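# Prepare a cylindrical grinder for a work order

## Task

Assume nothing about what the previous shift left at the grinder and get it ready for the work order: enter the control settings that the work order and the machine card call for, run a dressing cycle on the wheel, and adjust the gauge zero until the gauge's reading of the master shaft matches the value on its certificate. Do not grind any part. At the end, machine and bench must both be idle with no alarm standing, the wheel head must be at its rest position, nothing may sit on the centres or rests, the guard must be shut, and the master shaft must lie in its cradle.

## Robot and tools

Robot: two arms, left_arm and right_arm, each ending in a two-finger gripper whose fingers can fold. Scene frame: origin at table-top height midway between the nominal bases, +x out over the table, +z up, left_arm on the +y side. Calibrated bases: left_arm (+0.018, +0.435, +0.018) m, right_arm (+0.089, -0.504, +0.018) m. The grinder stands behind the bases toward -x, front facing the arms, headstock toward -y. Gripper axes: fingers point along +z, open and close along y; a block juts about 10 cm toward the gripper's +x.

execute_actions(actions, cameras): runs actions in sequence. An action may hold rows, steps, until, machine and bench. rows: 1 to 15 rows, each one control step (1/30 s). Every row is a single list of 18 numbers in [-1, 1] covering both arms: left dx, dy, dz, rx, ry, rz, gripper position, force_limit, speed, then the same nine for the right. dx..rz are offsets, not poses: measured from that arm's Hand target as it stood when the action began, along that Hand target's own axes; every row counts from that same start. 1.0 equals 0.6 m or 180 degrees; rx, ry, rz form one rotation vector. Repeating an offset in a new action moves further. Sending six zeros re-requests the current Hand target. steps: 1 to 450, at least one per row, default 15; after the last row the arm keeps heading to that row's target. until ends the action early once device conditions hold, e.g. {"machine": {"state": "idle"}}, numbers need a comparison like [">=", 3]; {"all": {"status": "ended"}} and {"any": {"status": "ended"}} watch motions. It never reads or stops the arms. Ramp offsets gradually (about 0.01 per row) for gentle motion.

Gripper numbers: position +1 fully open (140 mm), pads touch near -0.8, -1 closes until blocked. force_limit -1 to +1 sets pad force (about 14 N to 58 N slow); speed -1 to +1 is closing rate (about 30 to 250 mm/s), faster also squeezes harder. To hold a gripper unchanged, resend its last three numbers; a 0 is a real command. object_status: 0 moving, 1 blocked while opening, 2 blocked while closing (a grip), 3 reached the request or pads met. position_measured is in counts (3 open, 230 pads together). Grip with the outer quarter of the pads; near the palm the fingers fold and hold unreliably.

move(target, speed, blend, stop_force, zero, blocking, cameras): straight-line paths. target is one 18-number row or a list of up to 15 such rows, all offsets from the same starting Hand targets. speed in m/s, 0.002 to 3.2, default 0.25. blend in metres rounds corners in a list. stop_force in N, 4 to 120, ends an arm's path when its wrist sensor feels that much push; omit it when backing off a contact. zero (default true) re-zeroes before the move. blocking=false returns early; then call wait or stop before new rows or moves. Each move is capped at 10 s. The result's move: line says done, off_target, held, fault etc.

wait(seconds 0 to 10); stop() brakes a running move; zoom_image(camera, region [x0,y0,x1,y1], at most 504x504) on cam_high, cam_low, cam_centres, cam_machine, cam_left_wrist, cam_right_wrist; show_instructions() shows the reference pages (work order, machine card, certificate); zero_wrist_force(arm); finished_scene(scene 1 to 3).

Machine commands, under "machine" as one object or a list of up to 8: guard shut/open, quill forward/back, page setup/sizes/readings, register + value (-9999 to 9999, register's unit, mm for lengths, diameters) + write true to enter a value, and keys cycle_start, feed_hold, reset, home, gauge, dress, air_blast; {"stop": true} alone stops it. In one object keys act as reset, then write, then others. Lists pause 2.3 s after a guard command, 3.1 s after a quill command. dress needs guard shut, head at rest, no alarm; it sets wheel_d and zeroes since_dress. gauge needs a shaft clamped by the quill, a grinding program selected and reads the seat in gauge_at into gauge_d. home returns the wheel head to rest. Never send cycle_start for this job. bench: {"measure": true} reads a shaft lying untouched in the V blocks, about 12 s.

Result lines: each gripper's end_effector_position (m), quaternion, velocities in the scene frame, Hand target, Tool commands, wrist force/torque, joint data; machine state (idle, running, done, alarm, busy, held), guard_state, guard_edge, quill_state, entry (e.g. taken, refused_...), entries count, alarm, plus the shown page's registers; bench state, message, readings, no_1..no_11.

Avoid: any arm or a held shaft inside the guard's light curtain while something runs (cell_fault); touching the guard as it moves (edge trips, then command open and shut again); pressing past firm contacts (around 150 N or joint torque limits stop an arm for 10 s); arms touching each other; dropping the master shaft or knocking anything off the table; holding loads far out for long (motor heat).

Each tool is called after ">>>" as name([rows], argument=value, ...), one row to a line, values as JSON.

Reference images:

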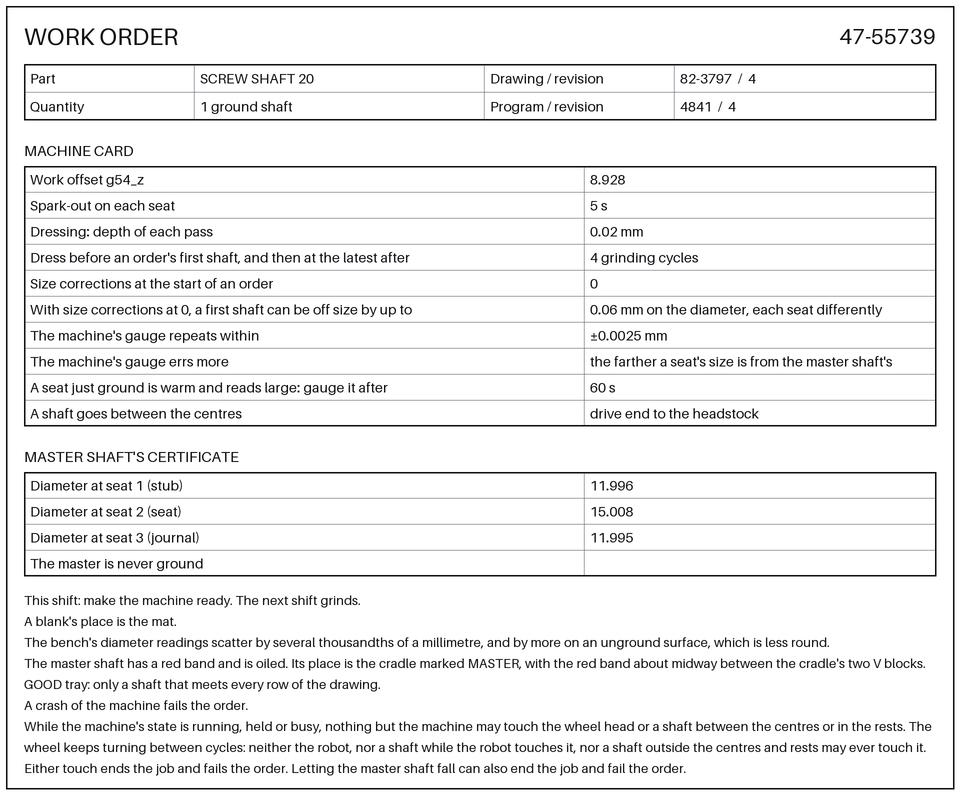

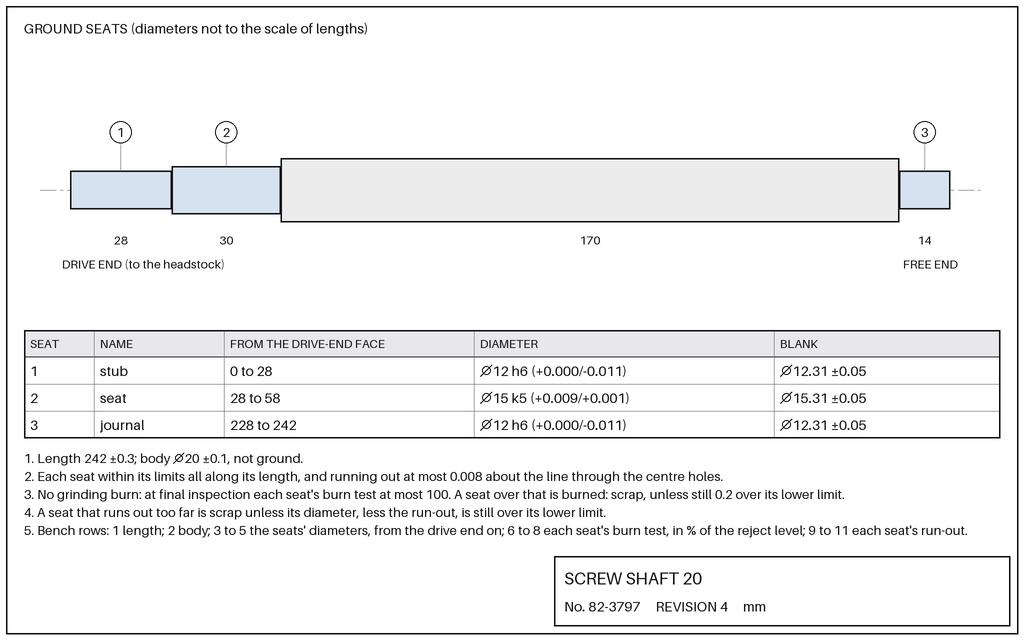

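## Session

>>> execute_actions(actions=[])

Scene clock: 0.00 s.
left_arm: end_effector_position=(+0.5981, +0.3516, +0.3161) position_measured=3 object_status=3 end_effector_quat_wxyz=(-0.460, -0.293, +0.608, -0.577) | right_arm: end_effector_position=(+0.2993, -0.1305, +0.1595) position_measured=3 object_status=3 end_effector_quat_wxyz=(+0.661, -0.356, -0.659, +0.054)
Joint positions: left_arm=[0.114 -1.133 1.796 -0.399 -2.796 0.698] | right_arm=[0.101 -1.255 2.195 -1.08 -1.043 0.648]
Joint velocities: within noise
Joint torques (N m): no reading
Wrist force (N): no reading
Wrist torque (N m): no reading
Wrist force, peak (N): no reading
Hand target: left_arm +0.5981, +0.3516, +0.3161; -0.460, -0.293, +0.608, -0.577 | right_arm +0.2993, -0.1305, +0.1595; +0.661, -0.356, -0.659, +0.054
Tool commands: left_gripper/position=+1.0 left_gripper/force_limit=+1.0 left_gripper/speed=+1.0 right_gripper/position=+1.0 right_gripper/force_limit=+1.0 right_gripper/speed=+1.0
machine.setup: program=+6344 g54_z=+8.928 wheel_d=+293.855 sparkout_s=+5.0 dress_depth=+0.020 gauge_at=+1 gauge_zero=+0.171 program_revision=+6 since_dress=+7 stored1_number=+1705 stored1_revision=+5 stored2_number=+9000 stored2_revision=+1 stored3_number=+6344 stored3_revision=+6 stored4_number=+4841 stored4_revision=+4
machine: state=idle guard_state=shut guard_edge=clear quill_state=forward_empty guard_answer=taken quill_answer=taken page=setup entry=no_entry entries=0 alarm=no_alarm idle_s=3600 queue=idle queue_left=0
bench: message=nothing_yet readings=0 no_1=0.000 no_2=0.000 no_3=0.000 no_4=0.000 no_5=0.000 no_6=0 no_7=0 no_8=0 no_9=0.000 no_10=0.000 no_11=0.000

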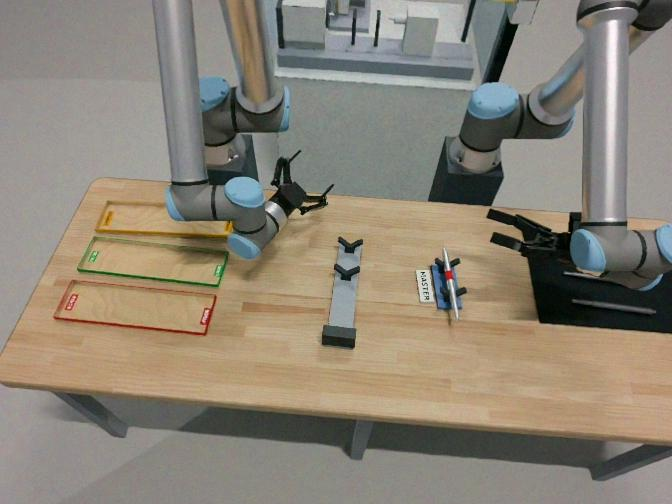

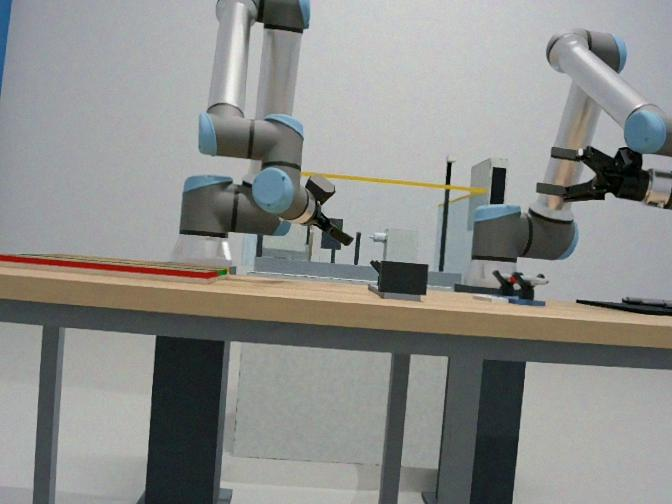

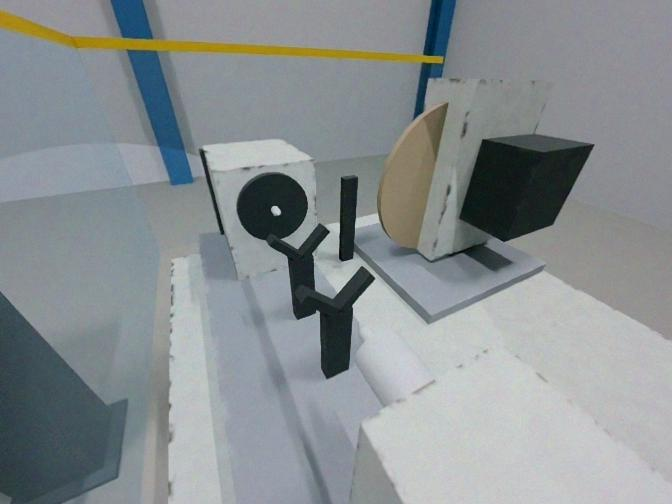

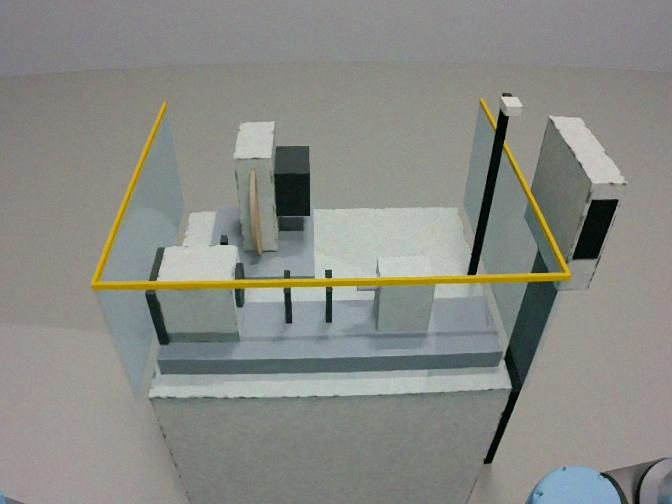

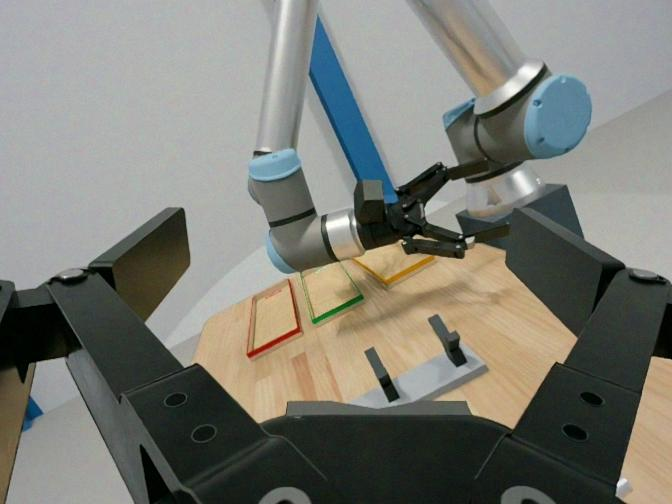

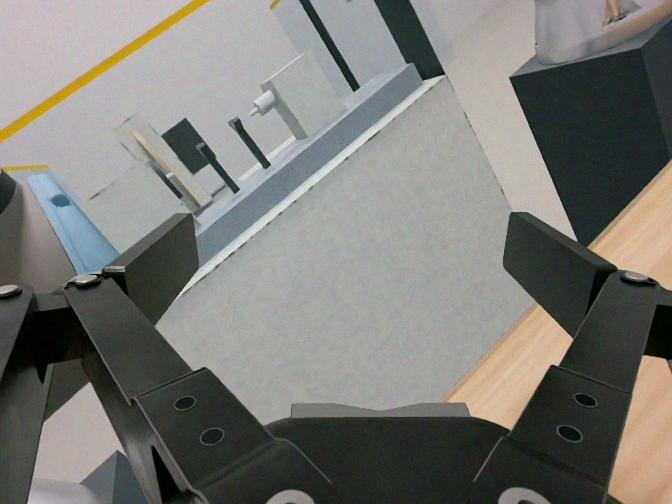

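>>> execute_actions([
  {"machine":[{"register":"program","value":4841,"write":true},{"register":"g54_z","value":8.928,"write":true},{"register":"sparkout_s","value":5,"write":true},{"register":"dress_depth","value":0.02,"write":true},{"register":"size_1","value":0,"write":true},{"register":"size_2","value":0,"write":true},{"register":"size_3","value":0,"write":true},{"dress":true}],"steps":3},
])

>>> zoom_image(camera="cam_high", region=[390, 220, 510, 340])

>>> move(target=[0,0,0,0,0,0,1,1,1,0.005,-0.498,-1,0,0,0,1,1,1], speed=0.35)

Scene clock: 1.43 s.
left_arm: end_effector_position=(+0.5981, +0.3516, +0.3161) position_measured=3 object_status=3 end_effector_quat_wxyz=(-0.460, -0.293, +0.608, -0.577) | right_arm: end_effector_position=(+0.2993, -0.1305, +0.1595) position_measured=3 object_status=3 end_effector_quat_wxyz=(+0.661, -0.356, -0.659, +0.054)
Joint positions: left_arm=[0.114 -1.133 1.796 -0.399 -2.796 0.698] | right_arm=[0.101 -1.255 2.195 -1.08 -1.043 0.648]
Joint torques (N m): left_arm=[-2.2 -70.2 -35.35 2.18 1.06 -0.37] | right_arm=[0.45 -49.75 -27.46 2.19 -0.4 0.44]
Wrist force (N): left_arm=[-0.1 0.0 -0.2] | right_arm=[-0.3 0.3 0.0]
Wrist torque (N m): left_arm=[0.01 0.02 0.00] | right_arm=[0.06 0.06 0.00]
Wrist force, peak (N): left_arm=[0.4 0.4 0.1] | right_arm=[-0.5 0.5 0.1]
Hand target: left_arm +0.5981, +0.3516, +0.3161; -0.460, -0.293, +0.608, -0.577 | right_arm +0.2993, -0.1305, +0.1595; +0.661, -0.356, -0.659, +0.054
Tool commands: left_gripper/position=+1.0 left_gripper/force_limit=+1.0 left_gripper/speed=+1.0 right_gripper/position=+1.0 right_gripper/force_limit=+1.0 right_gripper/speed=+1.0
machine.setup: program=+4841 g54_z=+8.928 wheel_d=+293.855 sparkout_s=+5.0 dress_depth=+0.020 gauge_at=+1 gauge_zero=+0.171 program_revision=+4 since_dress=+7 stored1_number=+1705 stored1_revision=+5 stored2_number=+9000 stored2_revision=+1 stored3_number=+6344 stored3_revision=+6 stored4_number=+4841 stored4_revision=+4
machine: state=idle guard_state=shut guard_edge=clear quill_state=forward_empty guard_answer=taken quill_answer=taken page=setup entry=taken entries=2 alarm=no_alarm idle_s=3601 queue=running queue_left=6
bench: message=nothing_yet readings=0 no_1=0.000 no_2=0.000 no_3=0.000 no_4=0.000 no_5=0.000 no_6=0 no_7=0 no_8=0 no_9=0.000 no_10=0.000 no_11=0.000

Scaled by 4.200.
This view is cut from an older image: the scene may have changed since it was taken.

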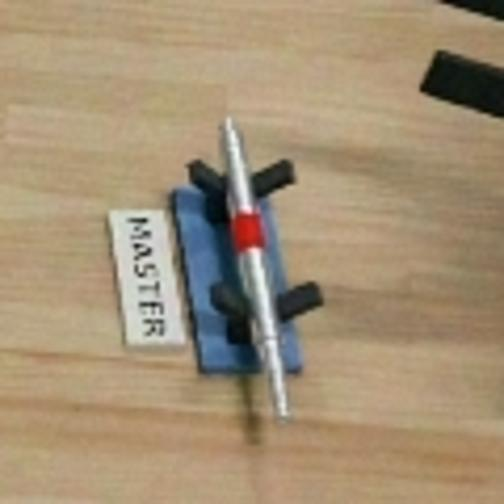

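Scene clock: 3.90 s.
left_arm: end_effector_position=(+0.5981, +0.3516, +0.3161) position_measured=3 object_status=3 end_effector_quat_wxyz=(-0.460, -0.293, +0.608, -0.577) | right_arm: end_effector_position=(+0.7265, -0.5894, +0.3964) position_measured=3 object_status=3 end_effector_quat_wxyz=(+0.661, -0.356, -0.659, +0.054)
Joint positions: left_arm=[0.114 -1.133 1.796 -0.399 -2.796 0.698] | right_arm=[-0.427 -0.894 1.106 -0.332 -1.567 0.578]
Joint torques (N m): left_arm=[0.17 -69.55 -35.46 2.24 1.26 -0.3] | right_arm=[9.43 -84.57 -60.39 3.08 2.5 1.76]
Wrist force (N): left_arm=[-0.1 -0.1 0.0] | right_arm=[0.5 0.2 0.3]
Wrist torque (N m): left_arm=[-0.03 0.03 0.00] | right_arm=[0.00 -0.15 0.15]
Wrist force, peak (N): left_arm=[-0.2 -0.1 -0.5] | right_arm=[-0.2 2.0 4.4]
Hand target: left_arm +0.5981, +0.3516, +0.3161; -0.460, -0.293, +0.608, -0.577 | right_arm +0.7266, -0.5894, +0.3965; +0.661, -0.356, -0.659, +0.054
Off the commanded pose: left_arm 0.000 m, 0 deg | right_arm 0.000 m, 0 deg.
machine.setup: program=+4841 g54_z=+8.928 wheel_d=+293.855 sparkout_s=+5.0 dress_depth=+0.020 gauge_at=+1 gauge_zero=+0.171 program_revision=+4 since_dress=+7 stored1_number=+1705 stored1_revision=+5 stored2_number=+9000 stored2_revision=+1 stored3_number=+6344 stored3_revision=+6 stored4_number=+4841 stored4_revision=+4
machine: state=running guard_state=shut guard_edge=clear quill_state=forward_empty guard_answer=taken quill_answer=taken page=setup entry=taken entries=8 alarm=no_alarm idle_s=3604 queue=running queue_left=0
bench: message=nothing_yet readings=0 no_1=0.000 no_2=0.000 no_3=0.000 no_4=0.000 no_5=0.000 no_6=0 no_7=0 no_8=0 no_9=0.000 no_10=0.000 no_11=0.000
move: done

>>> move(target=[-0.023,0.032,0.0855,-0.405,-0.356,0.193,-0.3,0.3,-1,0,0,0,0,0,0,1,1,1], speed=0.4, cameras=["cam_left_wrist","cam_high"])

Scene clock: 8.40 s.
left_arm: end_effector_position=(+0.5753, +0.3025, +0.3000) position_measured=167 object_status=0 end_effector_quat_wxyz=(+0.000, -0.048, +0.999, -0.001) | right_arm: end_effector_position=(+0.7266, -0.5894, +0.3965) position_measured=3 object_status=3 end_effector_quat_wxyz=(+0.661, -0.356, -0.659, +0.054)
Joint positions: left_arm=[-0.537 -1.774 2.054 -1.853 -1.572 -0.636] | right_arm=[-0.427 -0.894 1.105 -0.332 -1.567 0.578]
Joint torques (N m): left_arm=[-12.41 -34.81 -57.35 -2.28 3.68 0.23] | right_arm=[16.67 -83.86 -61.02 6.3 2.58 2.03]
Wrist force (N): left_arm=[1.4 -2.4 2.8] | right_arm=[0.9 0.4 0.2]
Wrist torque (N m): left_arm=[-0.12 0.16 -0.16] | right_arm=[0.05 -0.23 0.14]
Wrist force, peak (N): left_arm=[2.6 -4.3 3.2] | right_arm=[0.7 0.6 0.6]
Hand target: left_arm +0.5753, +0.3025, +0.3000; +0.000, -0.048, +0.999, -0.001 | right_arm +0.7266, -0.5894, +0.3965; +0.661, -0.356, -0.659, +0.054
Off the commanded pose: left_arm 0.000 m, 0 deg | right_arm 0.000 m, 0 deg.
machine.setup: program=+4841 g54_z=+8.928 wheel_d=+293.855 sparkout_s=+5.0 dress_depth=+0.020 gauge_at=+1 gauge_zero=+0.171 program_revision=+4 since_dress=+7 stored1_number=+1705 stored1_revision=+5 stored2_number=+9000 stored2_revision=+1 stored3_number=+6344 stored3_revision=+6 stored4_number=+4841 stored4_revision=+4
machine: state=running guard_state=shut guard_edge=clear quill_state=forward_empty guard_answer=taken quill_answer=taken page=setup entry=taken entries=8 alarm=no_alarm idle_s=3608 queue=running queue_left=0
bench: message=nothing_yet readings=0 no_1=0.000 no_2=0.000 no_3=0.000 no_4=0.000 no_5=0.000 no_6=0 no_7=0 no_8=0 no_9=0.000 no_10=0.000 no_11=0.000
move: done
Images, in order (width x height): cam_high 672x504, cam_left_wrist 672x504.

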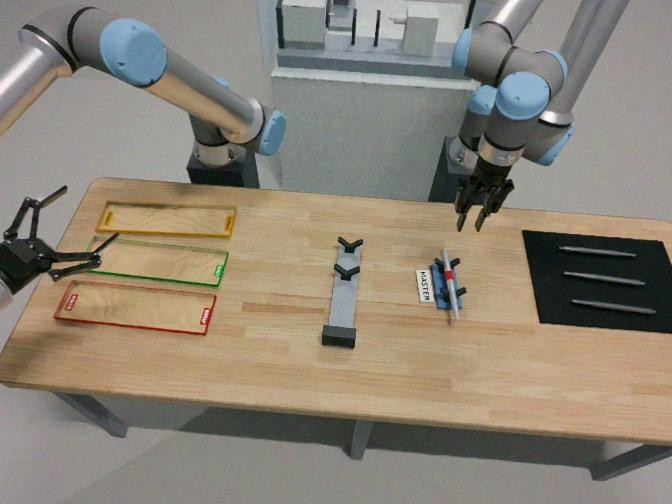

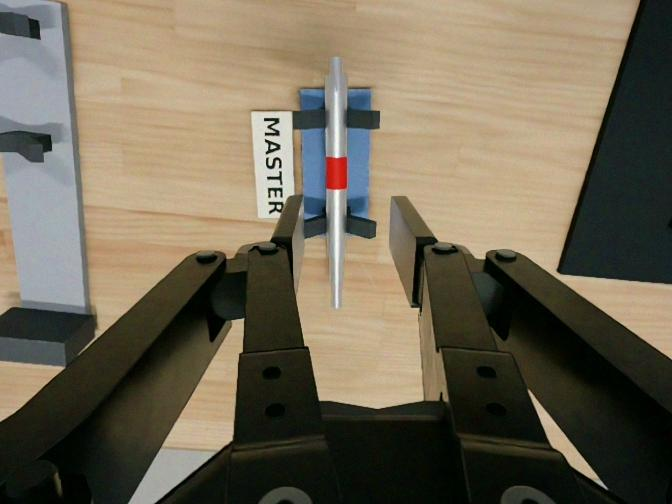

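>>> move(target=[-0.0217,-0.0042,0.3,0,0,0,-0.3,0.3,-1,0,0,0,0,0,0,1,1,1], speed=0.25, cameras=["cam_left_wrist"])

Scene clock: 10.20 s.
left_arm: end_effector_position=(+0.5886, +0.3010, +0.1201) position_measured=167 object_status=3 end_effector_quat_wxyz=(+0.000, -0.048, +0.999, -0.001) | right_arm: end_effector_position=(+0.7266, -0.5894, +0.3965) position_measured=3 object_status=3 end_effector_quat_wxyz=(+0.661, -0.356, -0.659, +0.054)
Joint positions: left_arm=[-0.527 -1.59 2.25 -2.232 -1.571 -0.626] | right_arm=[-0.427 -0.894 1.105 -0.332 -1.567 0.578]
Joint torques (N m): left_arm=[-1.69 -30.54 -36.17 -6.68 0.81 -0.31] | right_arm=[15.74 -83.96 -60.61 6.55 2.71 1.73]
Wrist force (N): left_arm=[1.3 -2.9 2.6] | right_arm=[0.8 0.6 0.0]
Wrist torque (N m): left_arm=[-0.27 0.21 -0.16] | right_arm=[0.09 -0.21 0.15]
Wrist force, peak (N): left_arm=[1.1 -3.0 6.6] | right_arm=[0.5 0.8 0.5]
Hand target: left_arm +0.5885, +0.3010, +0.1200; +0.000, -0.048, +0.999, -0.001 | right_arm +0.7266, -0.5894, +0.3965; +0.661, -0.356, -0.659, +0.054
Off the commanded pose: left_arm 0.000 m, 0 deg | right_arm 0.000 m, 0 deg.
machine.setup: program=+4841 g54_z=+8.928 wheel_d=+293.855 sparkout_s=+5.0 dress_depth=+0.020 gauge_at=+1 gauge_zero=+0.171 program_revision=+4 since_dress=+7 stored1_number=+1705 stored1_revision=+5 stored2_number=+9000 stored2_revision=+1 stored3_number=+6344 stored3_revision=+6 stored4_number=+4841 stored4_revision=+4
machine: state=running guard_state=shut guard_edge=clear quill_state=forward_empty guard_answer=taken quill_answer=taken page=setup entry=taken entries=8 alarm=no_alarm idle_s=3610 queue=running queue_left=0
bench: message=nothing_yet readings=0 no_1=0.000 no_2=0.000 no_3=0.000 no_4=0.000 no_5=0.000 no_6=0 no_7=0 no_8=0 no_9=0.000 no_10=0.000 no_11=0.000
move: done
Images, in order (width x height): cam_left_wrist 672x504.

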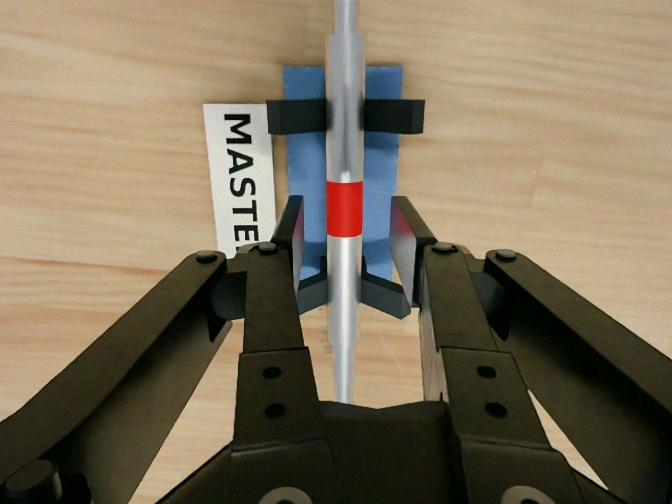

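>>> move(target=[-0.0017,-0.0012,0.0787,0,0,0,-0.3,0.3,-1,0,0,0,0,0,0,1,1,1], speed=0.12, cameras=["cam_left_wrist"])

>>> execute_actions([
  {"rows":[[0,0,0,0,0,0,-1,0.3,-1,0,0,0,0,0,0,1,1,1]],"steps":50},
])

Scene clock: 11.40 s.
left_arm: end_effector_position=(+0.5896, +0.3003, +0.0728) position_measured=167 object_status=3 end_effector_quat_wxyz=(+0.000, -0.048, +0.999, -0.001) | right_arm: end_effector_position=(+0.7266, -0.5894, +0.3965) position_measured=3 object_status=3 end_effector_quat_wxyz=(+0.661, -0.356, -0.659, +0.054)
Joint positions: left_arm=[-0.527 -1.522 2.29 -2.34 -1.572 -0.627] | right_arm=[-0.427 -0.894 1.105 -0.332 -1.567 0.578]
Joint torques (N m): left_arm=[-1.76 -36.03 -44.13 -5.12 -3.22 0.4] | right_arm=[17.14 -83.57 -61.3 6.25 2.76 2.02]
Wrist force (N): left_arm=[1.2 -3.3 2.7] | right_arm=[0.8 0.3 0.1]
Wrist torque (N m): left_arm=[-0.36 0.24 -0.17] | right_arm=[0.02 -0.20 0.15]
Wrist force, peak (N): left_arm=[1.0 -3.1 4.6] | right_arm=[0.8 0.5 0.7]
Hand target: left_arm +0.5897, +0.3003, +0.0728; +0.000, -0.048, +0.999, -0.001 | right_arm +0.7266, -0.5894, +0.3965; +0.661, -0.356, -0.659, +0.054
Off the commanded pose: left_arm 0.000 m, 0 deg | right_arm 0.000 m, 0 deg.
machine.setup: program=+4841 g54_z=+8.928 wheel_d=+293.855 sparkout_s=+5.0 dress_depth=+0.020 gauge_at=+1 gauge_zero=+0.171 program_revision=+4 since_dress=+7 stored1_number=+1705 stored1_revision=+5 stored2_number=+9000 stored2_revision=+1 stored3_number=+6344 stored3_revision=+6 stored4_number=+4841 stored4_revision=+4
machine: state=running guard_state=shut guard_edge=clear quill_state=forward_empty guard_answer=taken quill_answer=taken page=setup entry=taken entries=8 alarm=no_alarm idle_s=3611 queue=running queue_left=0
bench: message=nothing_yet readings=0 no_1=0.000 no_2=0.000 no_3=0.000 no_4=0.000 no_5=0.000 no_6=0 no_7=0 no_8=0 no_9=0.000 no_10=0.000 no_11=0.000
move: done
Images, in order (width x height): cam_left_wrist 672x504.

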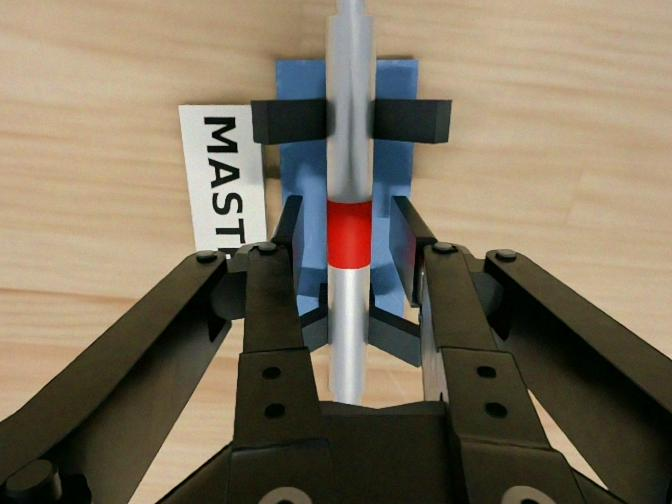

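Scene clock: 13.27 s.
left_arm: end_effector_position=(+0.5897, +0.3003, +0.0728) position_measured=203 object_status=2 end_effector_quat_wxyz=(+0.000, -0.048, +0.999, -0.001) | right_arm: end_effector_position=(+0.7266, -0.5894, +0.3965) position_measured=3 object_status=3 end_effector_quat_wxyz=(+0.661, -0.356, -0.659, +0.054)
Joint positions: left_arm=[-0.527 -1.522 2.29 -2.341 -1.572 -0.626] | right_arm=[-0.427 -0.894 1.105 -0.332 -1.567 0.578]
Joint torques (N m): left_arm=[8.05 -34.03 -45.95 -5.95 -3.36 1.75] | right_arm=[16.95 -82.7 -61.01 6.59 2.74 1.98]
Wrist force (N): left_arm=[1.5 3.5 -0.3] | right_arm=[0.6 0.7 0.2]
Wrist torque (N m): left_arm=[-0.42 0.20 -0.25] | right_arm=[0.11 -0.17 0.15]
Wrist force, peak (N): left_arm=[1.6 -3.4 2.7] | right_arm=[0.7 0.7 -0.2]
Hand target: left_arm +0.5897, +0.3003, +0.0728; +0.000, -0.048, +0.999, -0.001 | right_arm +0.7266, -0.5894, +0.3965; +0.661, -0.356, -0.659, +0.054
Off the commanded pose: left_arm 0.000 m, 0 deg | right_arm 0.000 m, 0 deg.
machine.setup: program=+4841 g54_z=+8.928 wheel_d=+293.855 sparkout_s=+5.0 dress_depth=+0.020 gauge_at=+1 gauge_zero=+0.171 program_revision=+4 since_dress=+7 stored1_number=+1705 stored1_revision=+5 stored2_number=+9000 stored2_revision=+1 stored3_number=+6344 stored3_revision=+6 stored4_number=+4841 stored4_revision=+4
machine: state=running guard_state=shut guard_edge=clear quill_state=forward_empty guard_answer=taken quill_answer=taken page=setup entry=taken entries=8 alarm=no_alarm idle_s=3613 queue=running queue_left=0
bench: message=nothing_yet readings=0 no_1=0.000 no_2=0.000 no_3=0.000 no_4=0.000 no_5=0.000 no_6=0 no_7=0 no_8=0 no_9=0.000 no_10=0.000 no_11=0.000

>>> move([
  [0,0,-0.43,0,0,0,-1,0.3,-1,0,0,0,0,0,0,1,1,1],
  [0.545,-0.618,-0.579,0,0,0.5306,-1,0.3,-1,0,0,0,0,0,0,1,1,1],
], speed=[0.15,0.3], blend=[0.05,0])

>>> execute_actions([
  {"machine":{"page":"setup"},"steps":1},
], cameras=["cam_left_wrist","cam_high"])

Scene clock: 18.80 s.
left_arm: end_effector_position=(+0.2993, -0.0994, +0.4205) position_measured=203 object_status=2 end_effector_quat_wxyz=(+0.001, +0.707, +0.707, +0.000) | right_arm: end_effector_position=(+0.7266, -0.5894, +0.3965) position_measured=3 object_status=3 end_effector_quat_wxyz=(+0.661, -0.356, -0.659, +0.054)
Joint positions: left_arm=[-1.374 -1.755 1.825 -1.642 -1.57 0.193] | right_arm=[-0.427 -0.894 1.105 -0.332 -1.567 0.578]
Joint torques (N m): left_arm=[-8.89 -35.4 -51.87 -6.41 -3 1.27] | right_arm=[15.79 -84.56 -60.32 6.01 2.84 1.85]
Wrist force (N): left_arm=[1.2 -1.9 7.5] | right_arm=[0.5 0.4 0.2]
Wrist torque (N m): left_arm=[0.02 0.32 -0.02] | right_arm=[0.06 -0.14 0.15]
Wrist force, peak (N): left_arm=[1.6 -2.5 11.4] | right_arm=[1.0 0.2 -0.5]
Hand target: left_arm +0.2992, -0.0995, +0.4205; +0.001, +0.707, +0.707, +0.000 | right_arm +0.7266, -0.5894, +0.3965; +0.661, -0.356, -0.659, +0.054
Off the commanded pose: left_arm 0.000 m, 0 deg | right_arm 0.000 m, 0 deg.
machine.setup: program=+4841 g54_z=+8.928 wheel_d=+293.855 sparkout_s=+5.0 dress_depth=+0.020 gauge_at=+1 gauge_zero=+0.171 program_revision=+4 since_dress=+7 stored1_number=+1705 stored1_revision=+5 stored2_number=+9000 stored2_revision=+1 stored3_number=+6344 stored3_revision=+6 stored4_number=+4841 stored4_revision=+4
machine: state=running guard_state=shut guard_edge=clear quill_state=forward_empty guard_answer=taken quill_answer=taken page=setup entry=taken entries=8 alarm=no_alarm idle_s=3619 queue=running queue_left=0
bench: message=nothing_yet readings=0 no_1=0.000 no_2=0.000 no_3=0.000 no_4=0.000 no_5=0.000 no_6=0 no_7=0 no_8=0 no_9=0.000 no_10=0.000 no_11=0.000
move: done

Scene clock: 19.03 s.
left_arm: end_effector_position=(+0.2992, -0.0994, +0.4205) position_measured=203 object_status=2 end_effector_quat_wxyz=(+0.001, +0.707, +0.707, +0.000) | right_arm: end_effector_position=(+0.7266, -0.5894, +0.3965) position_measured=3 object_status=3 end_effector_quat_wxyz=(+0.661, -0.356, -0.659, +0.054)
Joint positions: left_arm=[-1.374 -1.755 1.825 -1.642 -1.571 0.193] | right_arm=[-0.427 -0.894 1.105 -0.332 -1.567 0.578]
Joint torques (N m): left_arm=[-10.47 -36.68 -50.03 -6.63 -3.61 2] | right_arm=[16.82 -84.94 -60.45 6.11 2.56 1.82]
Wrist force (N): left_arm=[1.0 -1.9 7.4] | right_arm=[0.2 0.3 0.2]
Wrist torque (N m): left_arm=[-0.01 0.36 -0.02] | right_arm=[0.04 -0.07 0.14]
Wrist force, peak (N): left_arm=[1.2 -1.7 7.6] | right_arm=[0.5 0.6 0.2]
Hand target: left_arm +0.2992, -0.0995, +0.4205; +0.001, +0.707, +0.707, +0.000 | right_arm +0.7266, -0.5894, +0.3965; +0.661, -0.356, -0.659, +0.054
Tool commands: left_gripper/position=-1.0 left_gripper/force_limit=+0.3 left_gripper/speed=-1.0 right_gripper/position=+1.0 right_gripper/force_limit=+1.0 right_gripper/speed=+1.0
Off the commanded pose: left_arm 0.000 m, 0 deg | right_arm 0.000 m, 0 deg.
machine.setup: program=+4841 g54_z=+8.928 wheel_d=+293.855 sparkout_s=+5.0 dress_depth=+0.020 gauge_at=+1 gauge_zero=+0.171 program_revision=+4 since_dress=+7 stored1_number=+1705 stored1_revision=+5 stored2_number=+9000 stored2_revision=+1 stored3_number=+6344 stored3_revision=+6 stored4_number=+4841 stored4_revision=+4
machine: state=running guard_state=shut guard_edge=clear quill_state=forward_empty guard_answer=taken quill_answer=taken page=setup entry=taken entries=8 alarm=no_alarm idle_s=3619 queue=done queue_left=0
bench: message=nothing_yet readings=0 no_1=0.000 no_2=0.000 no_3=0.000 no_4=0.000 no_5=0.000 no_6=0 no_7=0 no_8=0 no_9=0.000 no_10=0.000 no_11=0.000
Images, in order (width x height): cam_high 672x504, cam_left_wrist 672x504.

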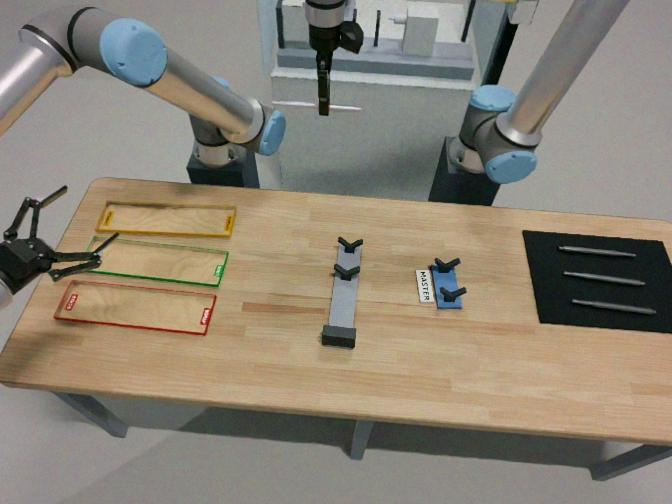

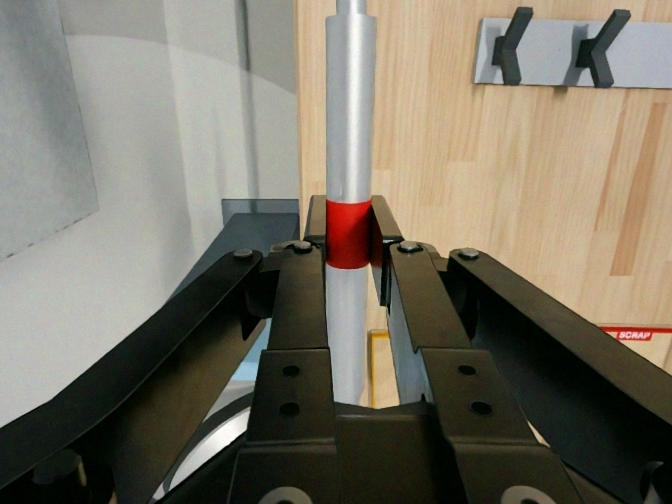

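>>> move(target=[0.166,-0.749,-0.217,0,0,0,-1,0.3,-1,0,0,0,0,0,0,1,1,1], speed=0.3, cameras=["cam_machine"])

>>> execute_actions([
  {"steps":300,"until":{"machine":{"state":"idle"}}},
  {"machine":{"air_blast":true},"steps":120,"until":{"machine":{"queue":["!=","running"],"state":"idle"}}},
  {"machine":[{"quill":"back"},{"guard":"open"}],"steps":150,"until":{"machine":{"queue":["!=","running"],"guard_state":"open","quill_state":"back"}}},
], cameras=["cam_machine","cam_centres"])

Scene clock: 21.63 s.
left_arm: end_effector_position=(-0.1500, +0.0007, +0.5503) position_measured=203 object_status=2 end_effector_quat_wxyz=(+0.001, +0.707, +0.707, +0.000) | right_arm: end_effector_position=(+0.7266, -0.5894, +0.3965) position_measured=3 object_status=3 end_effector_quat_wxyz=(+0.661, -0.356, -0.659, +0.054)
Joint positions: left_arm=[-2.32 -1.982 1.752 -1.341 -1.569 -0.753] | right_arm=[-0.427 -0.894 1.105 -0.332 -1.567 0.578]
Joint torques (N m): left_arm=[-13.89 -16.53 -52.23 -7.35 -1.02 -1.73] | right_arm=[16.36 -84.48 -60.39 6.16 2.65 1.75]
Wrist force (N): left_arm=[1.2 -1.2 7.5] | right_arm=[0.3 0.5 0.0]
Wrist torque (N m): left_arm=[0.12 0.32 -0.17] | right_arm=[0.07 -0.09 0.15]
Wrist force, peak (N): left_arm=[-0.2 2.9 9.2] | right_arm=[0.8 0.7 0.3]
Hand target: left_arm -0.1502, +0.0007, +0.5503; +0.001, +0.707, +0.707, +0.000 | right_arm +0.7266, -0.5894, +0.3965; +0.661, -0.356, -0.659, +0.054
Off the commanded pose: left_arm 0.000 m, 0 deg | right_arm 0.000 m, 0 deg.
machine.setup: program=+4841 g54_z=+8.928 wheel_d=+293.855 sparkout_s=+5.0 dress_depth=+0.020 gauge_at=+1 gauge_zero=+0.171 program_revision=+4 since_dress=+7 stored1_number=+1705 stored1_revision=+5 stored2_number=+9000 stored2_revision=+1 stored3_number=+6344 stored3_revision=+6 stored4_number=+4841 stored4_revision=+4
machine: state=running guard_state=shut guard_edge=clear quill_state=forward_empty guard_answer=taken quill_answer=taken page=setup entry=taken entries=8 alarm=no_alarm idle_s=3621 queue=done queue_left=0
bench: message=nothing_yet readings=0 no_1=0.000 no_2=0.000 no_3=0.000 no_4=0.000 no_5=0.000 no_6=0 no_7=0 no_8=0 no_9=0.000 no_10=0.000 no_11=0.000
move: done
Images, in order (width x height): cam_machine 672x504.

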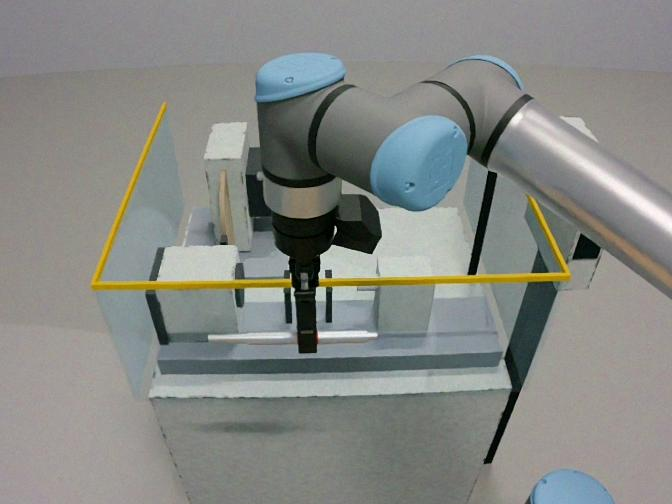

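Scene clock: 31.93 s.
left_arm: end_effector_position=(-0.1502, +0.0007, +0.5503) position_measured=203 object_status=2 end_effector_quat_wxyz=(+0.001, +0.707, +0.707, +0.000) | right_arm: end_effector_position=(+0.7266, -0.5894, +0.3965) position_measured=3 object_status=3 end_effector_quat_wxyz=(+0.661, -0.356, -0.659, +0.054)
Joint positions: left_arm=[-2.32 -1.982 1.752 -1.341 -1.57 -0.753] | right_arm=[-0.427 -0.894 1.105 -0.332 -1.567 0.578]
Joint torques (N m): left_arm=[-11.15 -26.36 -58.85 -7.66 -3.52 -2.37] | right_arm=[16.54 -82.69 -59.53 6.04 2.77 1.83]
Wrist force (N): left_arm=[1.0 -1.4 7.5] | right_arm=[0.6 0.4 0.0]
Wrist torque (N m): left_arm=[0.07 0.35 -0.16] | right_arm=[0.05 -0.16 0.14]
Wrist force, peak (N): left_arm=[1.4 -1.7 8.0] | right_arm=[0.8 0.6 0.7]
Hand target: left_arm -0.1502, +0.0007, +0.5503; +0.001, +0.707, +0.707, +0.000 | right_arm +0.7266, -0.5894, +0.3965; +0.661, -0.356, -0.659, +0.054
Tool commands: left_gripper/position=-1.0 left_gripper/force_limit=+0.3 left_gripper/speed=-1.0 right_gripper/position=+1.0 right_gripper/force_limit=+1.0 right_gripper/speed=+1.0
Off the commanded pose: left_arm 0.000 m, 0 deg | right_arm 0.000 m, 0 deg.
machine.setup: program=+4841 g54_z=+8.928 wheel_d=+293.775 sparkout_s=+5.0 dress_depth=+0.020 gauge_at=+1 gauge_zero=+0.171 program_revision=+4 since_dress=+0 stored1_number=+1705 stored1_revision=+5 stored2_number=+9000 stored2_revision=+1 stored3_number=+6344 stored3_revision=+6 stored4_number=+4841 stored4_revision=+4
machine: state=idle guard_state=open guard_edge=clear quill_state=back guard_answer=taken quill_answer=taken page=setup entry=taken entries=9 alarm=no_alarm idle_s=3632 queue=running queue_left=0
bench: message=nothing_yet readings=0 no_1=0.000 no_2=0.000 no_3=0.000 no_4=0.000 no_5=0.000 no_6=0 no_7=0 no_8=0 no_9=0.000 no_10=0.000 no_11=0.000
Images, in order (width x height): cam_centres 672x504, cam_machine 672x504.

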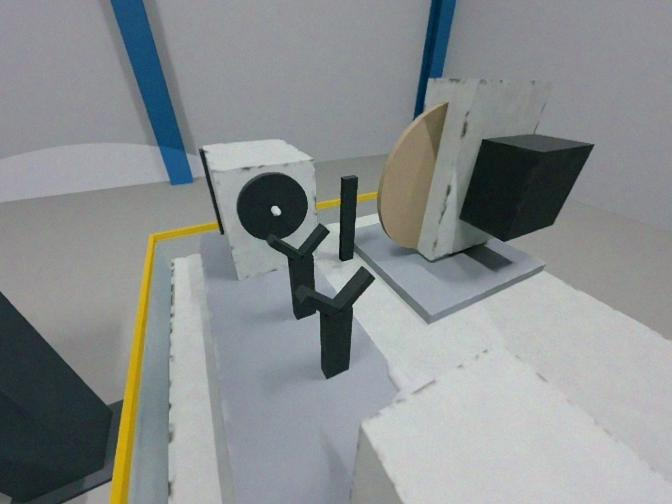

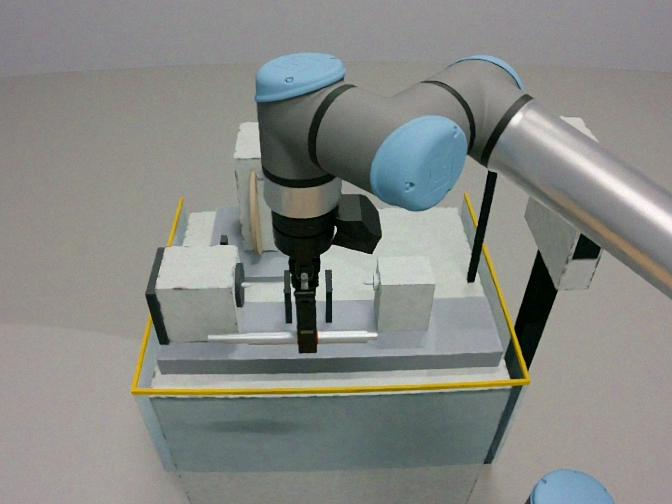

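>>> zoom_image(camera="cam_machine", region=[220, 190, 380, 310])

>>> move(target=[0.025,-0.833,0.217,0,0,0,-1,0.3,-1,0,0,0,0,0,0,1,1,1], speed=0.3, cameras=["cam_machine","cam_centres","cam_left_wrist"])

>>> zoom_image(camera="cam_machine", region=[220, 190, 380, 310])

>>> zoom_image(camera="cam_left_wrist", region=[250, 0, 450, 400])

Scaled by 3.150.

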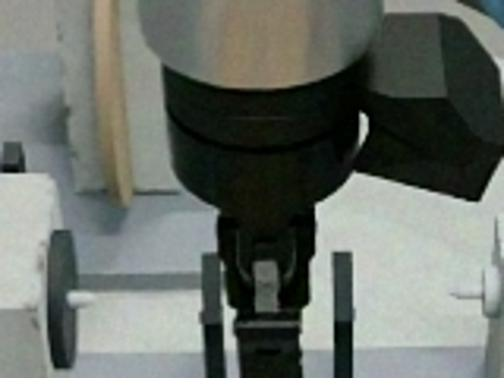

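Scene clock: 34.83 s.
left_arm: end_effector_position=(-0.6498, +0.0161, +0.4199) position_measured=203 object_status=2 end_effector_quat_wxyz=(+0.001, +0.707, +0.707, +0.000) | right_arm: end_effector_position=(+0.7266, -0.5894, +0.3965) position_measured=3 object_status=3 end_effector_quat_wxyz=(+0.661, -0.356, -0.659, +0.054)
Joint positions: left_arm=[-2.801 -1.442 1.522 -1.651 -1.57 -1.233] | right_arm=[-0.427 -0.894 1.105 -0.332 -1.567 0.578]
Joint torques (N m): left_arm=[2.22 -54.97 -58.69 -4.23 3.05 1.99] | right_arm=[17.12 -84.02 -59.38 6.01 2.66 1.6]
Wrist force (N): left_arm=[1.2 -1.6 7.4] | right_arm=[0.6 0.5 0.1]
Wrist torque (N m): left_arm=[0.01 0.34 -0.17] | right_arm=[0.08 -0.17 0.15]
Wrist force, peak (N): left_arm=[1.6 -7.4 9.2] | right_arm=[0.9 0.7 0.2]
Hand target: left_arm -0.6499, +0.0160, +0.4199; +0.001, +0.707, +0.707, +0.000 | right_arm +0.7266, -0.5894, +0.3965; +0.661, -0.356, -0.659, +0.054
Off the commanded pose: left_arm 0.000 m, 0 deg | right_arm 0.000 m, 0 deg.
machine.setup: program=+4841 g54_z=+8.928 wheel_d=+293.775 sparkout_s=+5.0 dress_depth=+0.020 gauge_at=+1 gauge_zero=+0.171 program_revision=+4 since_dress=+0 stored1_number=+1705 stored1_revision=+5 stored2_number=+9000 stored2_revision=+1 stored3_number=+6344 stored3_revision=+6 stored4_number=+4841 stored4_revision=+4
machine: state=idle guard_state=open guard_edge=clear quill_state=back guard_answer=taken quill_answer=taken page=setup entry=taken entries=9 alarm=no_alarm idle_s=3634 queue=done queue_left=0
bench: message=nothing_yet readings=0 no_1=0.000 no_2=0.000 no_3=0.000 no_4=0.000 no_5=0.000 no_6=0 no_7=0 no_8=0 no_9=0.000 no_10=0.000 no_11=0.000
move: done
Images, in order (width x height): cam_centres 672x504, cam_machine 672x504, cam_left_wrist 672x504.

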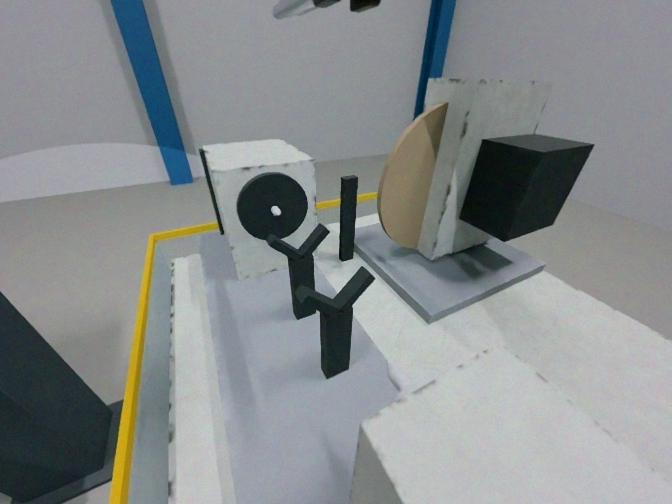

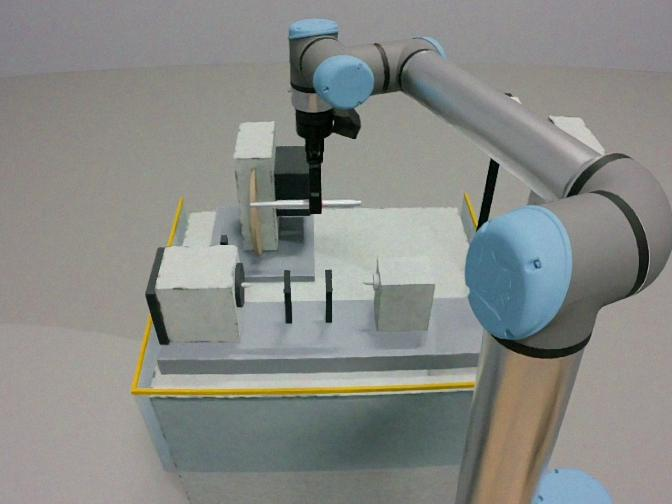

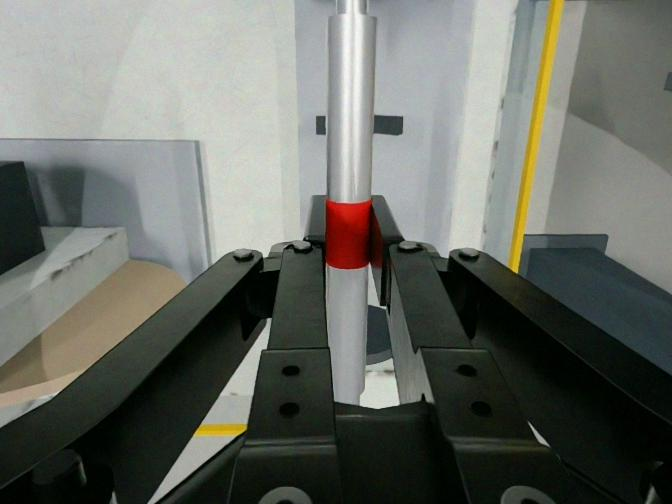

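Scaled by 3.150.

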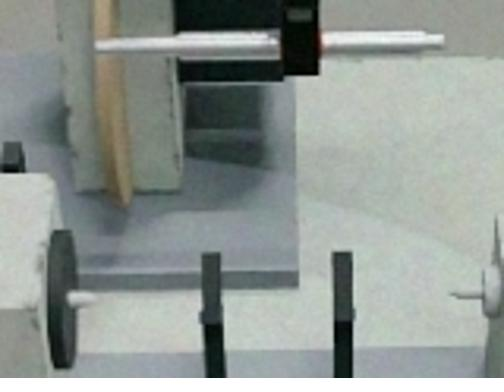

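Scaled by 1.260.

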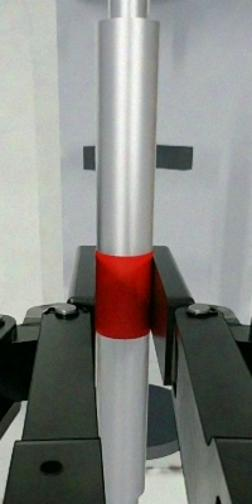

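>>> move([
  [-0.0158,0.0297,0,0,0,0,-1,0.3,-1,0,0,0,0,0,0,1,1,1],
  [-0.0158,0.0297,0.341,0,0,0,-1,0.3,-1,0,0,0,0,0,0,1,1,1],
], speed=0.2, blend=0.01, cameras=["cam_machine","cam_centres","cam_left_wrist"])

>>> zoom_image(camera="cam_machine", region=[220, 190, 380, 310])

>>> zoom_image(camera="cam_left_wrist", region=[250, 0, 450, 400])

>>> zoom_image(camera="cam_centres", region=[200, 140, 440, 380])

Scene clock: 37.87 s.
left_arm: end_effector_position=(-0.6320, +0.0063, +0.2154) position_measured=203 object_status=2 end_effector_quat_wxyz=(+0.001, +0.707, +0.707, +0.000) | right_arm: end_effector_position=(+0.7266, -0.5894, +0.3965) position_measured=3 object_status=3 end_effector_quat_wxyz=(+0.661, -0.356, -0.659, +0.054)
Joint positions: left_arm=[-2.781 -1.371 1.811 -2.01 -1.57 -1.213] | right_arm=[-0.427 -0.894 1.105 -0.332 -1.567 0.578]
Joint torques (N m): left_arm=[12.13 -57.58 -45.14 -6.23 -3.18 2.27] | right_arm=[16.74 -84.51 -59.08 5.91 2.59 1.8]
Wrist force (N): left_arm=[1.0 -1.8 7.4] | right_arm=[0.7 0.5 0.2]
Wrist torque (N m): left_arm=[-0.03 0.40 -0.06] | right_arm=[0.08 -0.18 0.14]
Wrist force, peak (N): left_arm=[1.4 -1.5 12.2] | right_arm=[0.8 0.8 0.3]
Hand target: left_arm -0.6320, +0.0063, +0.2153; +0.001, +0.707, +0.707, +0.000 | right_arm +0.7266, -0.5894, +0.3965; +0.661, -0.356, -0.659, +0.054
Off the commanded pose: left_arm 0.000 m, 0 deg | right_arm 0.000 m, 0 deg.
machine.setup: program=+4841 g54_z=+8.928 wheel_d=+293.775 sparkout_s=+5.0 dress_depth=+0.020 gauge_at=+1 gauge_zero=+0.171 program_revision=+4 since_dress=+0 stored1_number=+1705 stored1_revision=+5 stored2_number=+9000 stored2_revision=+1 stored3_number=+6344 stored3_revision=+6 stored4_number=+4841 stored4_revision=+4
machine: state=idle guard_state=open guard_edge=clear quill_state=back guard_answer=taken quill_answer=taken page=setup entry=taken entries=9 alarm=no_alarm idle_s=3637 queue=done queue_left=0
bench: message=nothing_yet readings=0 no_1=0.000 no_2=0.000 no_3=0.000 no_4=0.000 no_5=0.000 no_6=0 no_7=0 no_8=0 no_9=0.000 no_10=0.000 no_11=0.000
move: done
Images, in order (width x height): cam_centres 672x504, cam_machine 672x504, cam_left_wrist 672x504.

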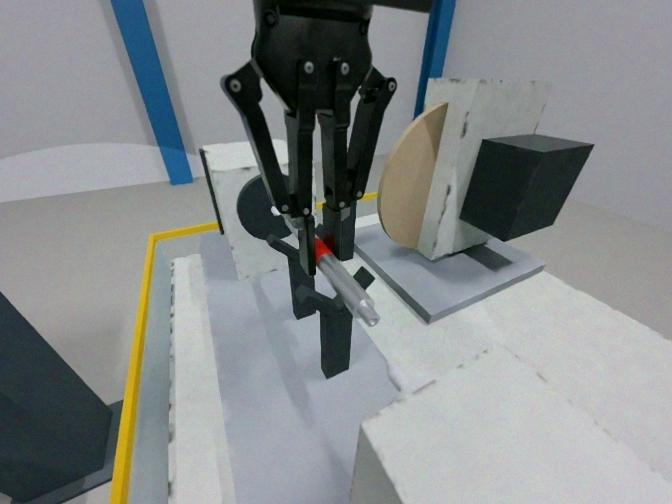

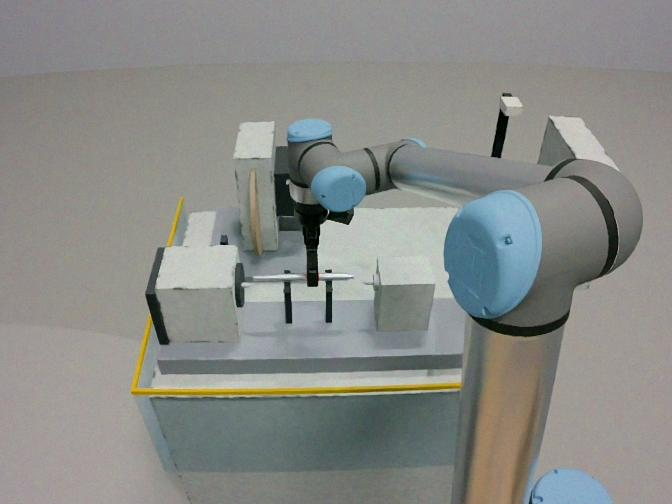

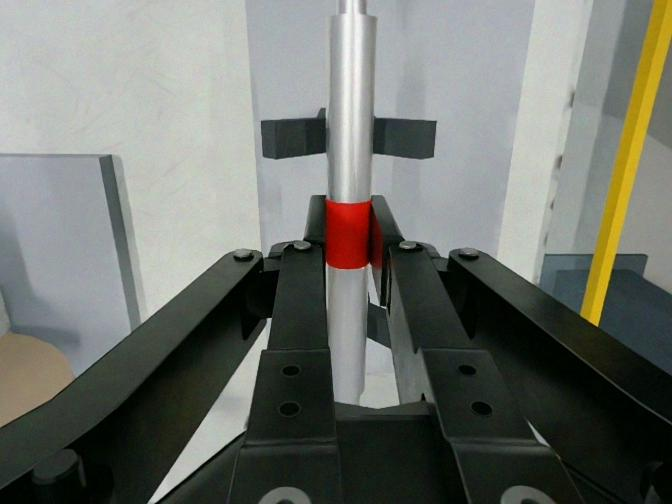

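Scaled by 3.150.

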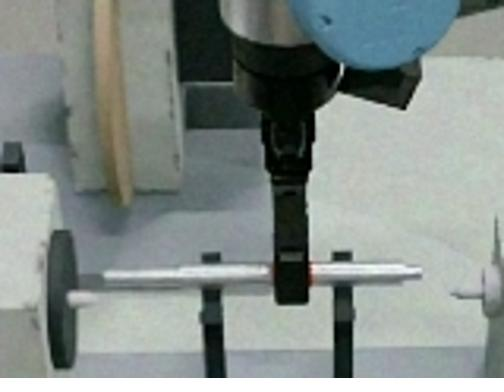

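Scaled by 1.260.

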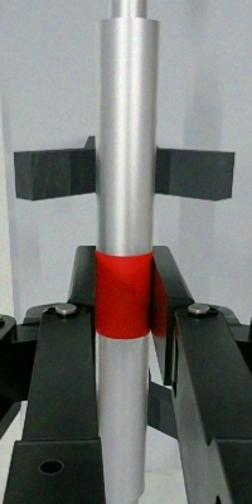

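Scaled by 2.100.

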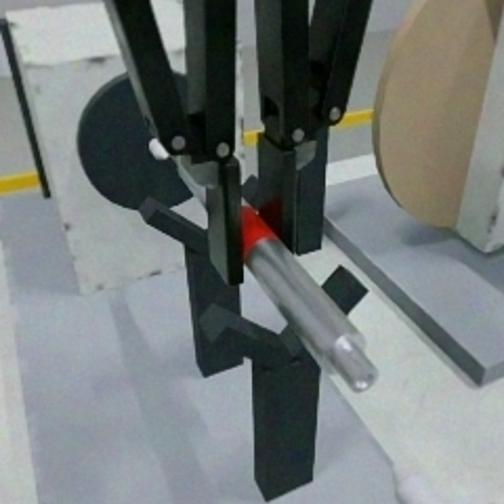

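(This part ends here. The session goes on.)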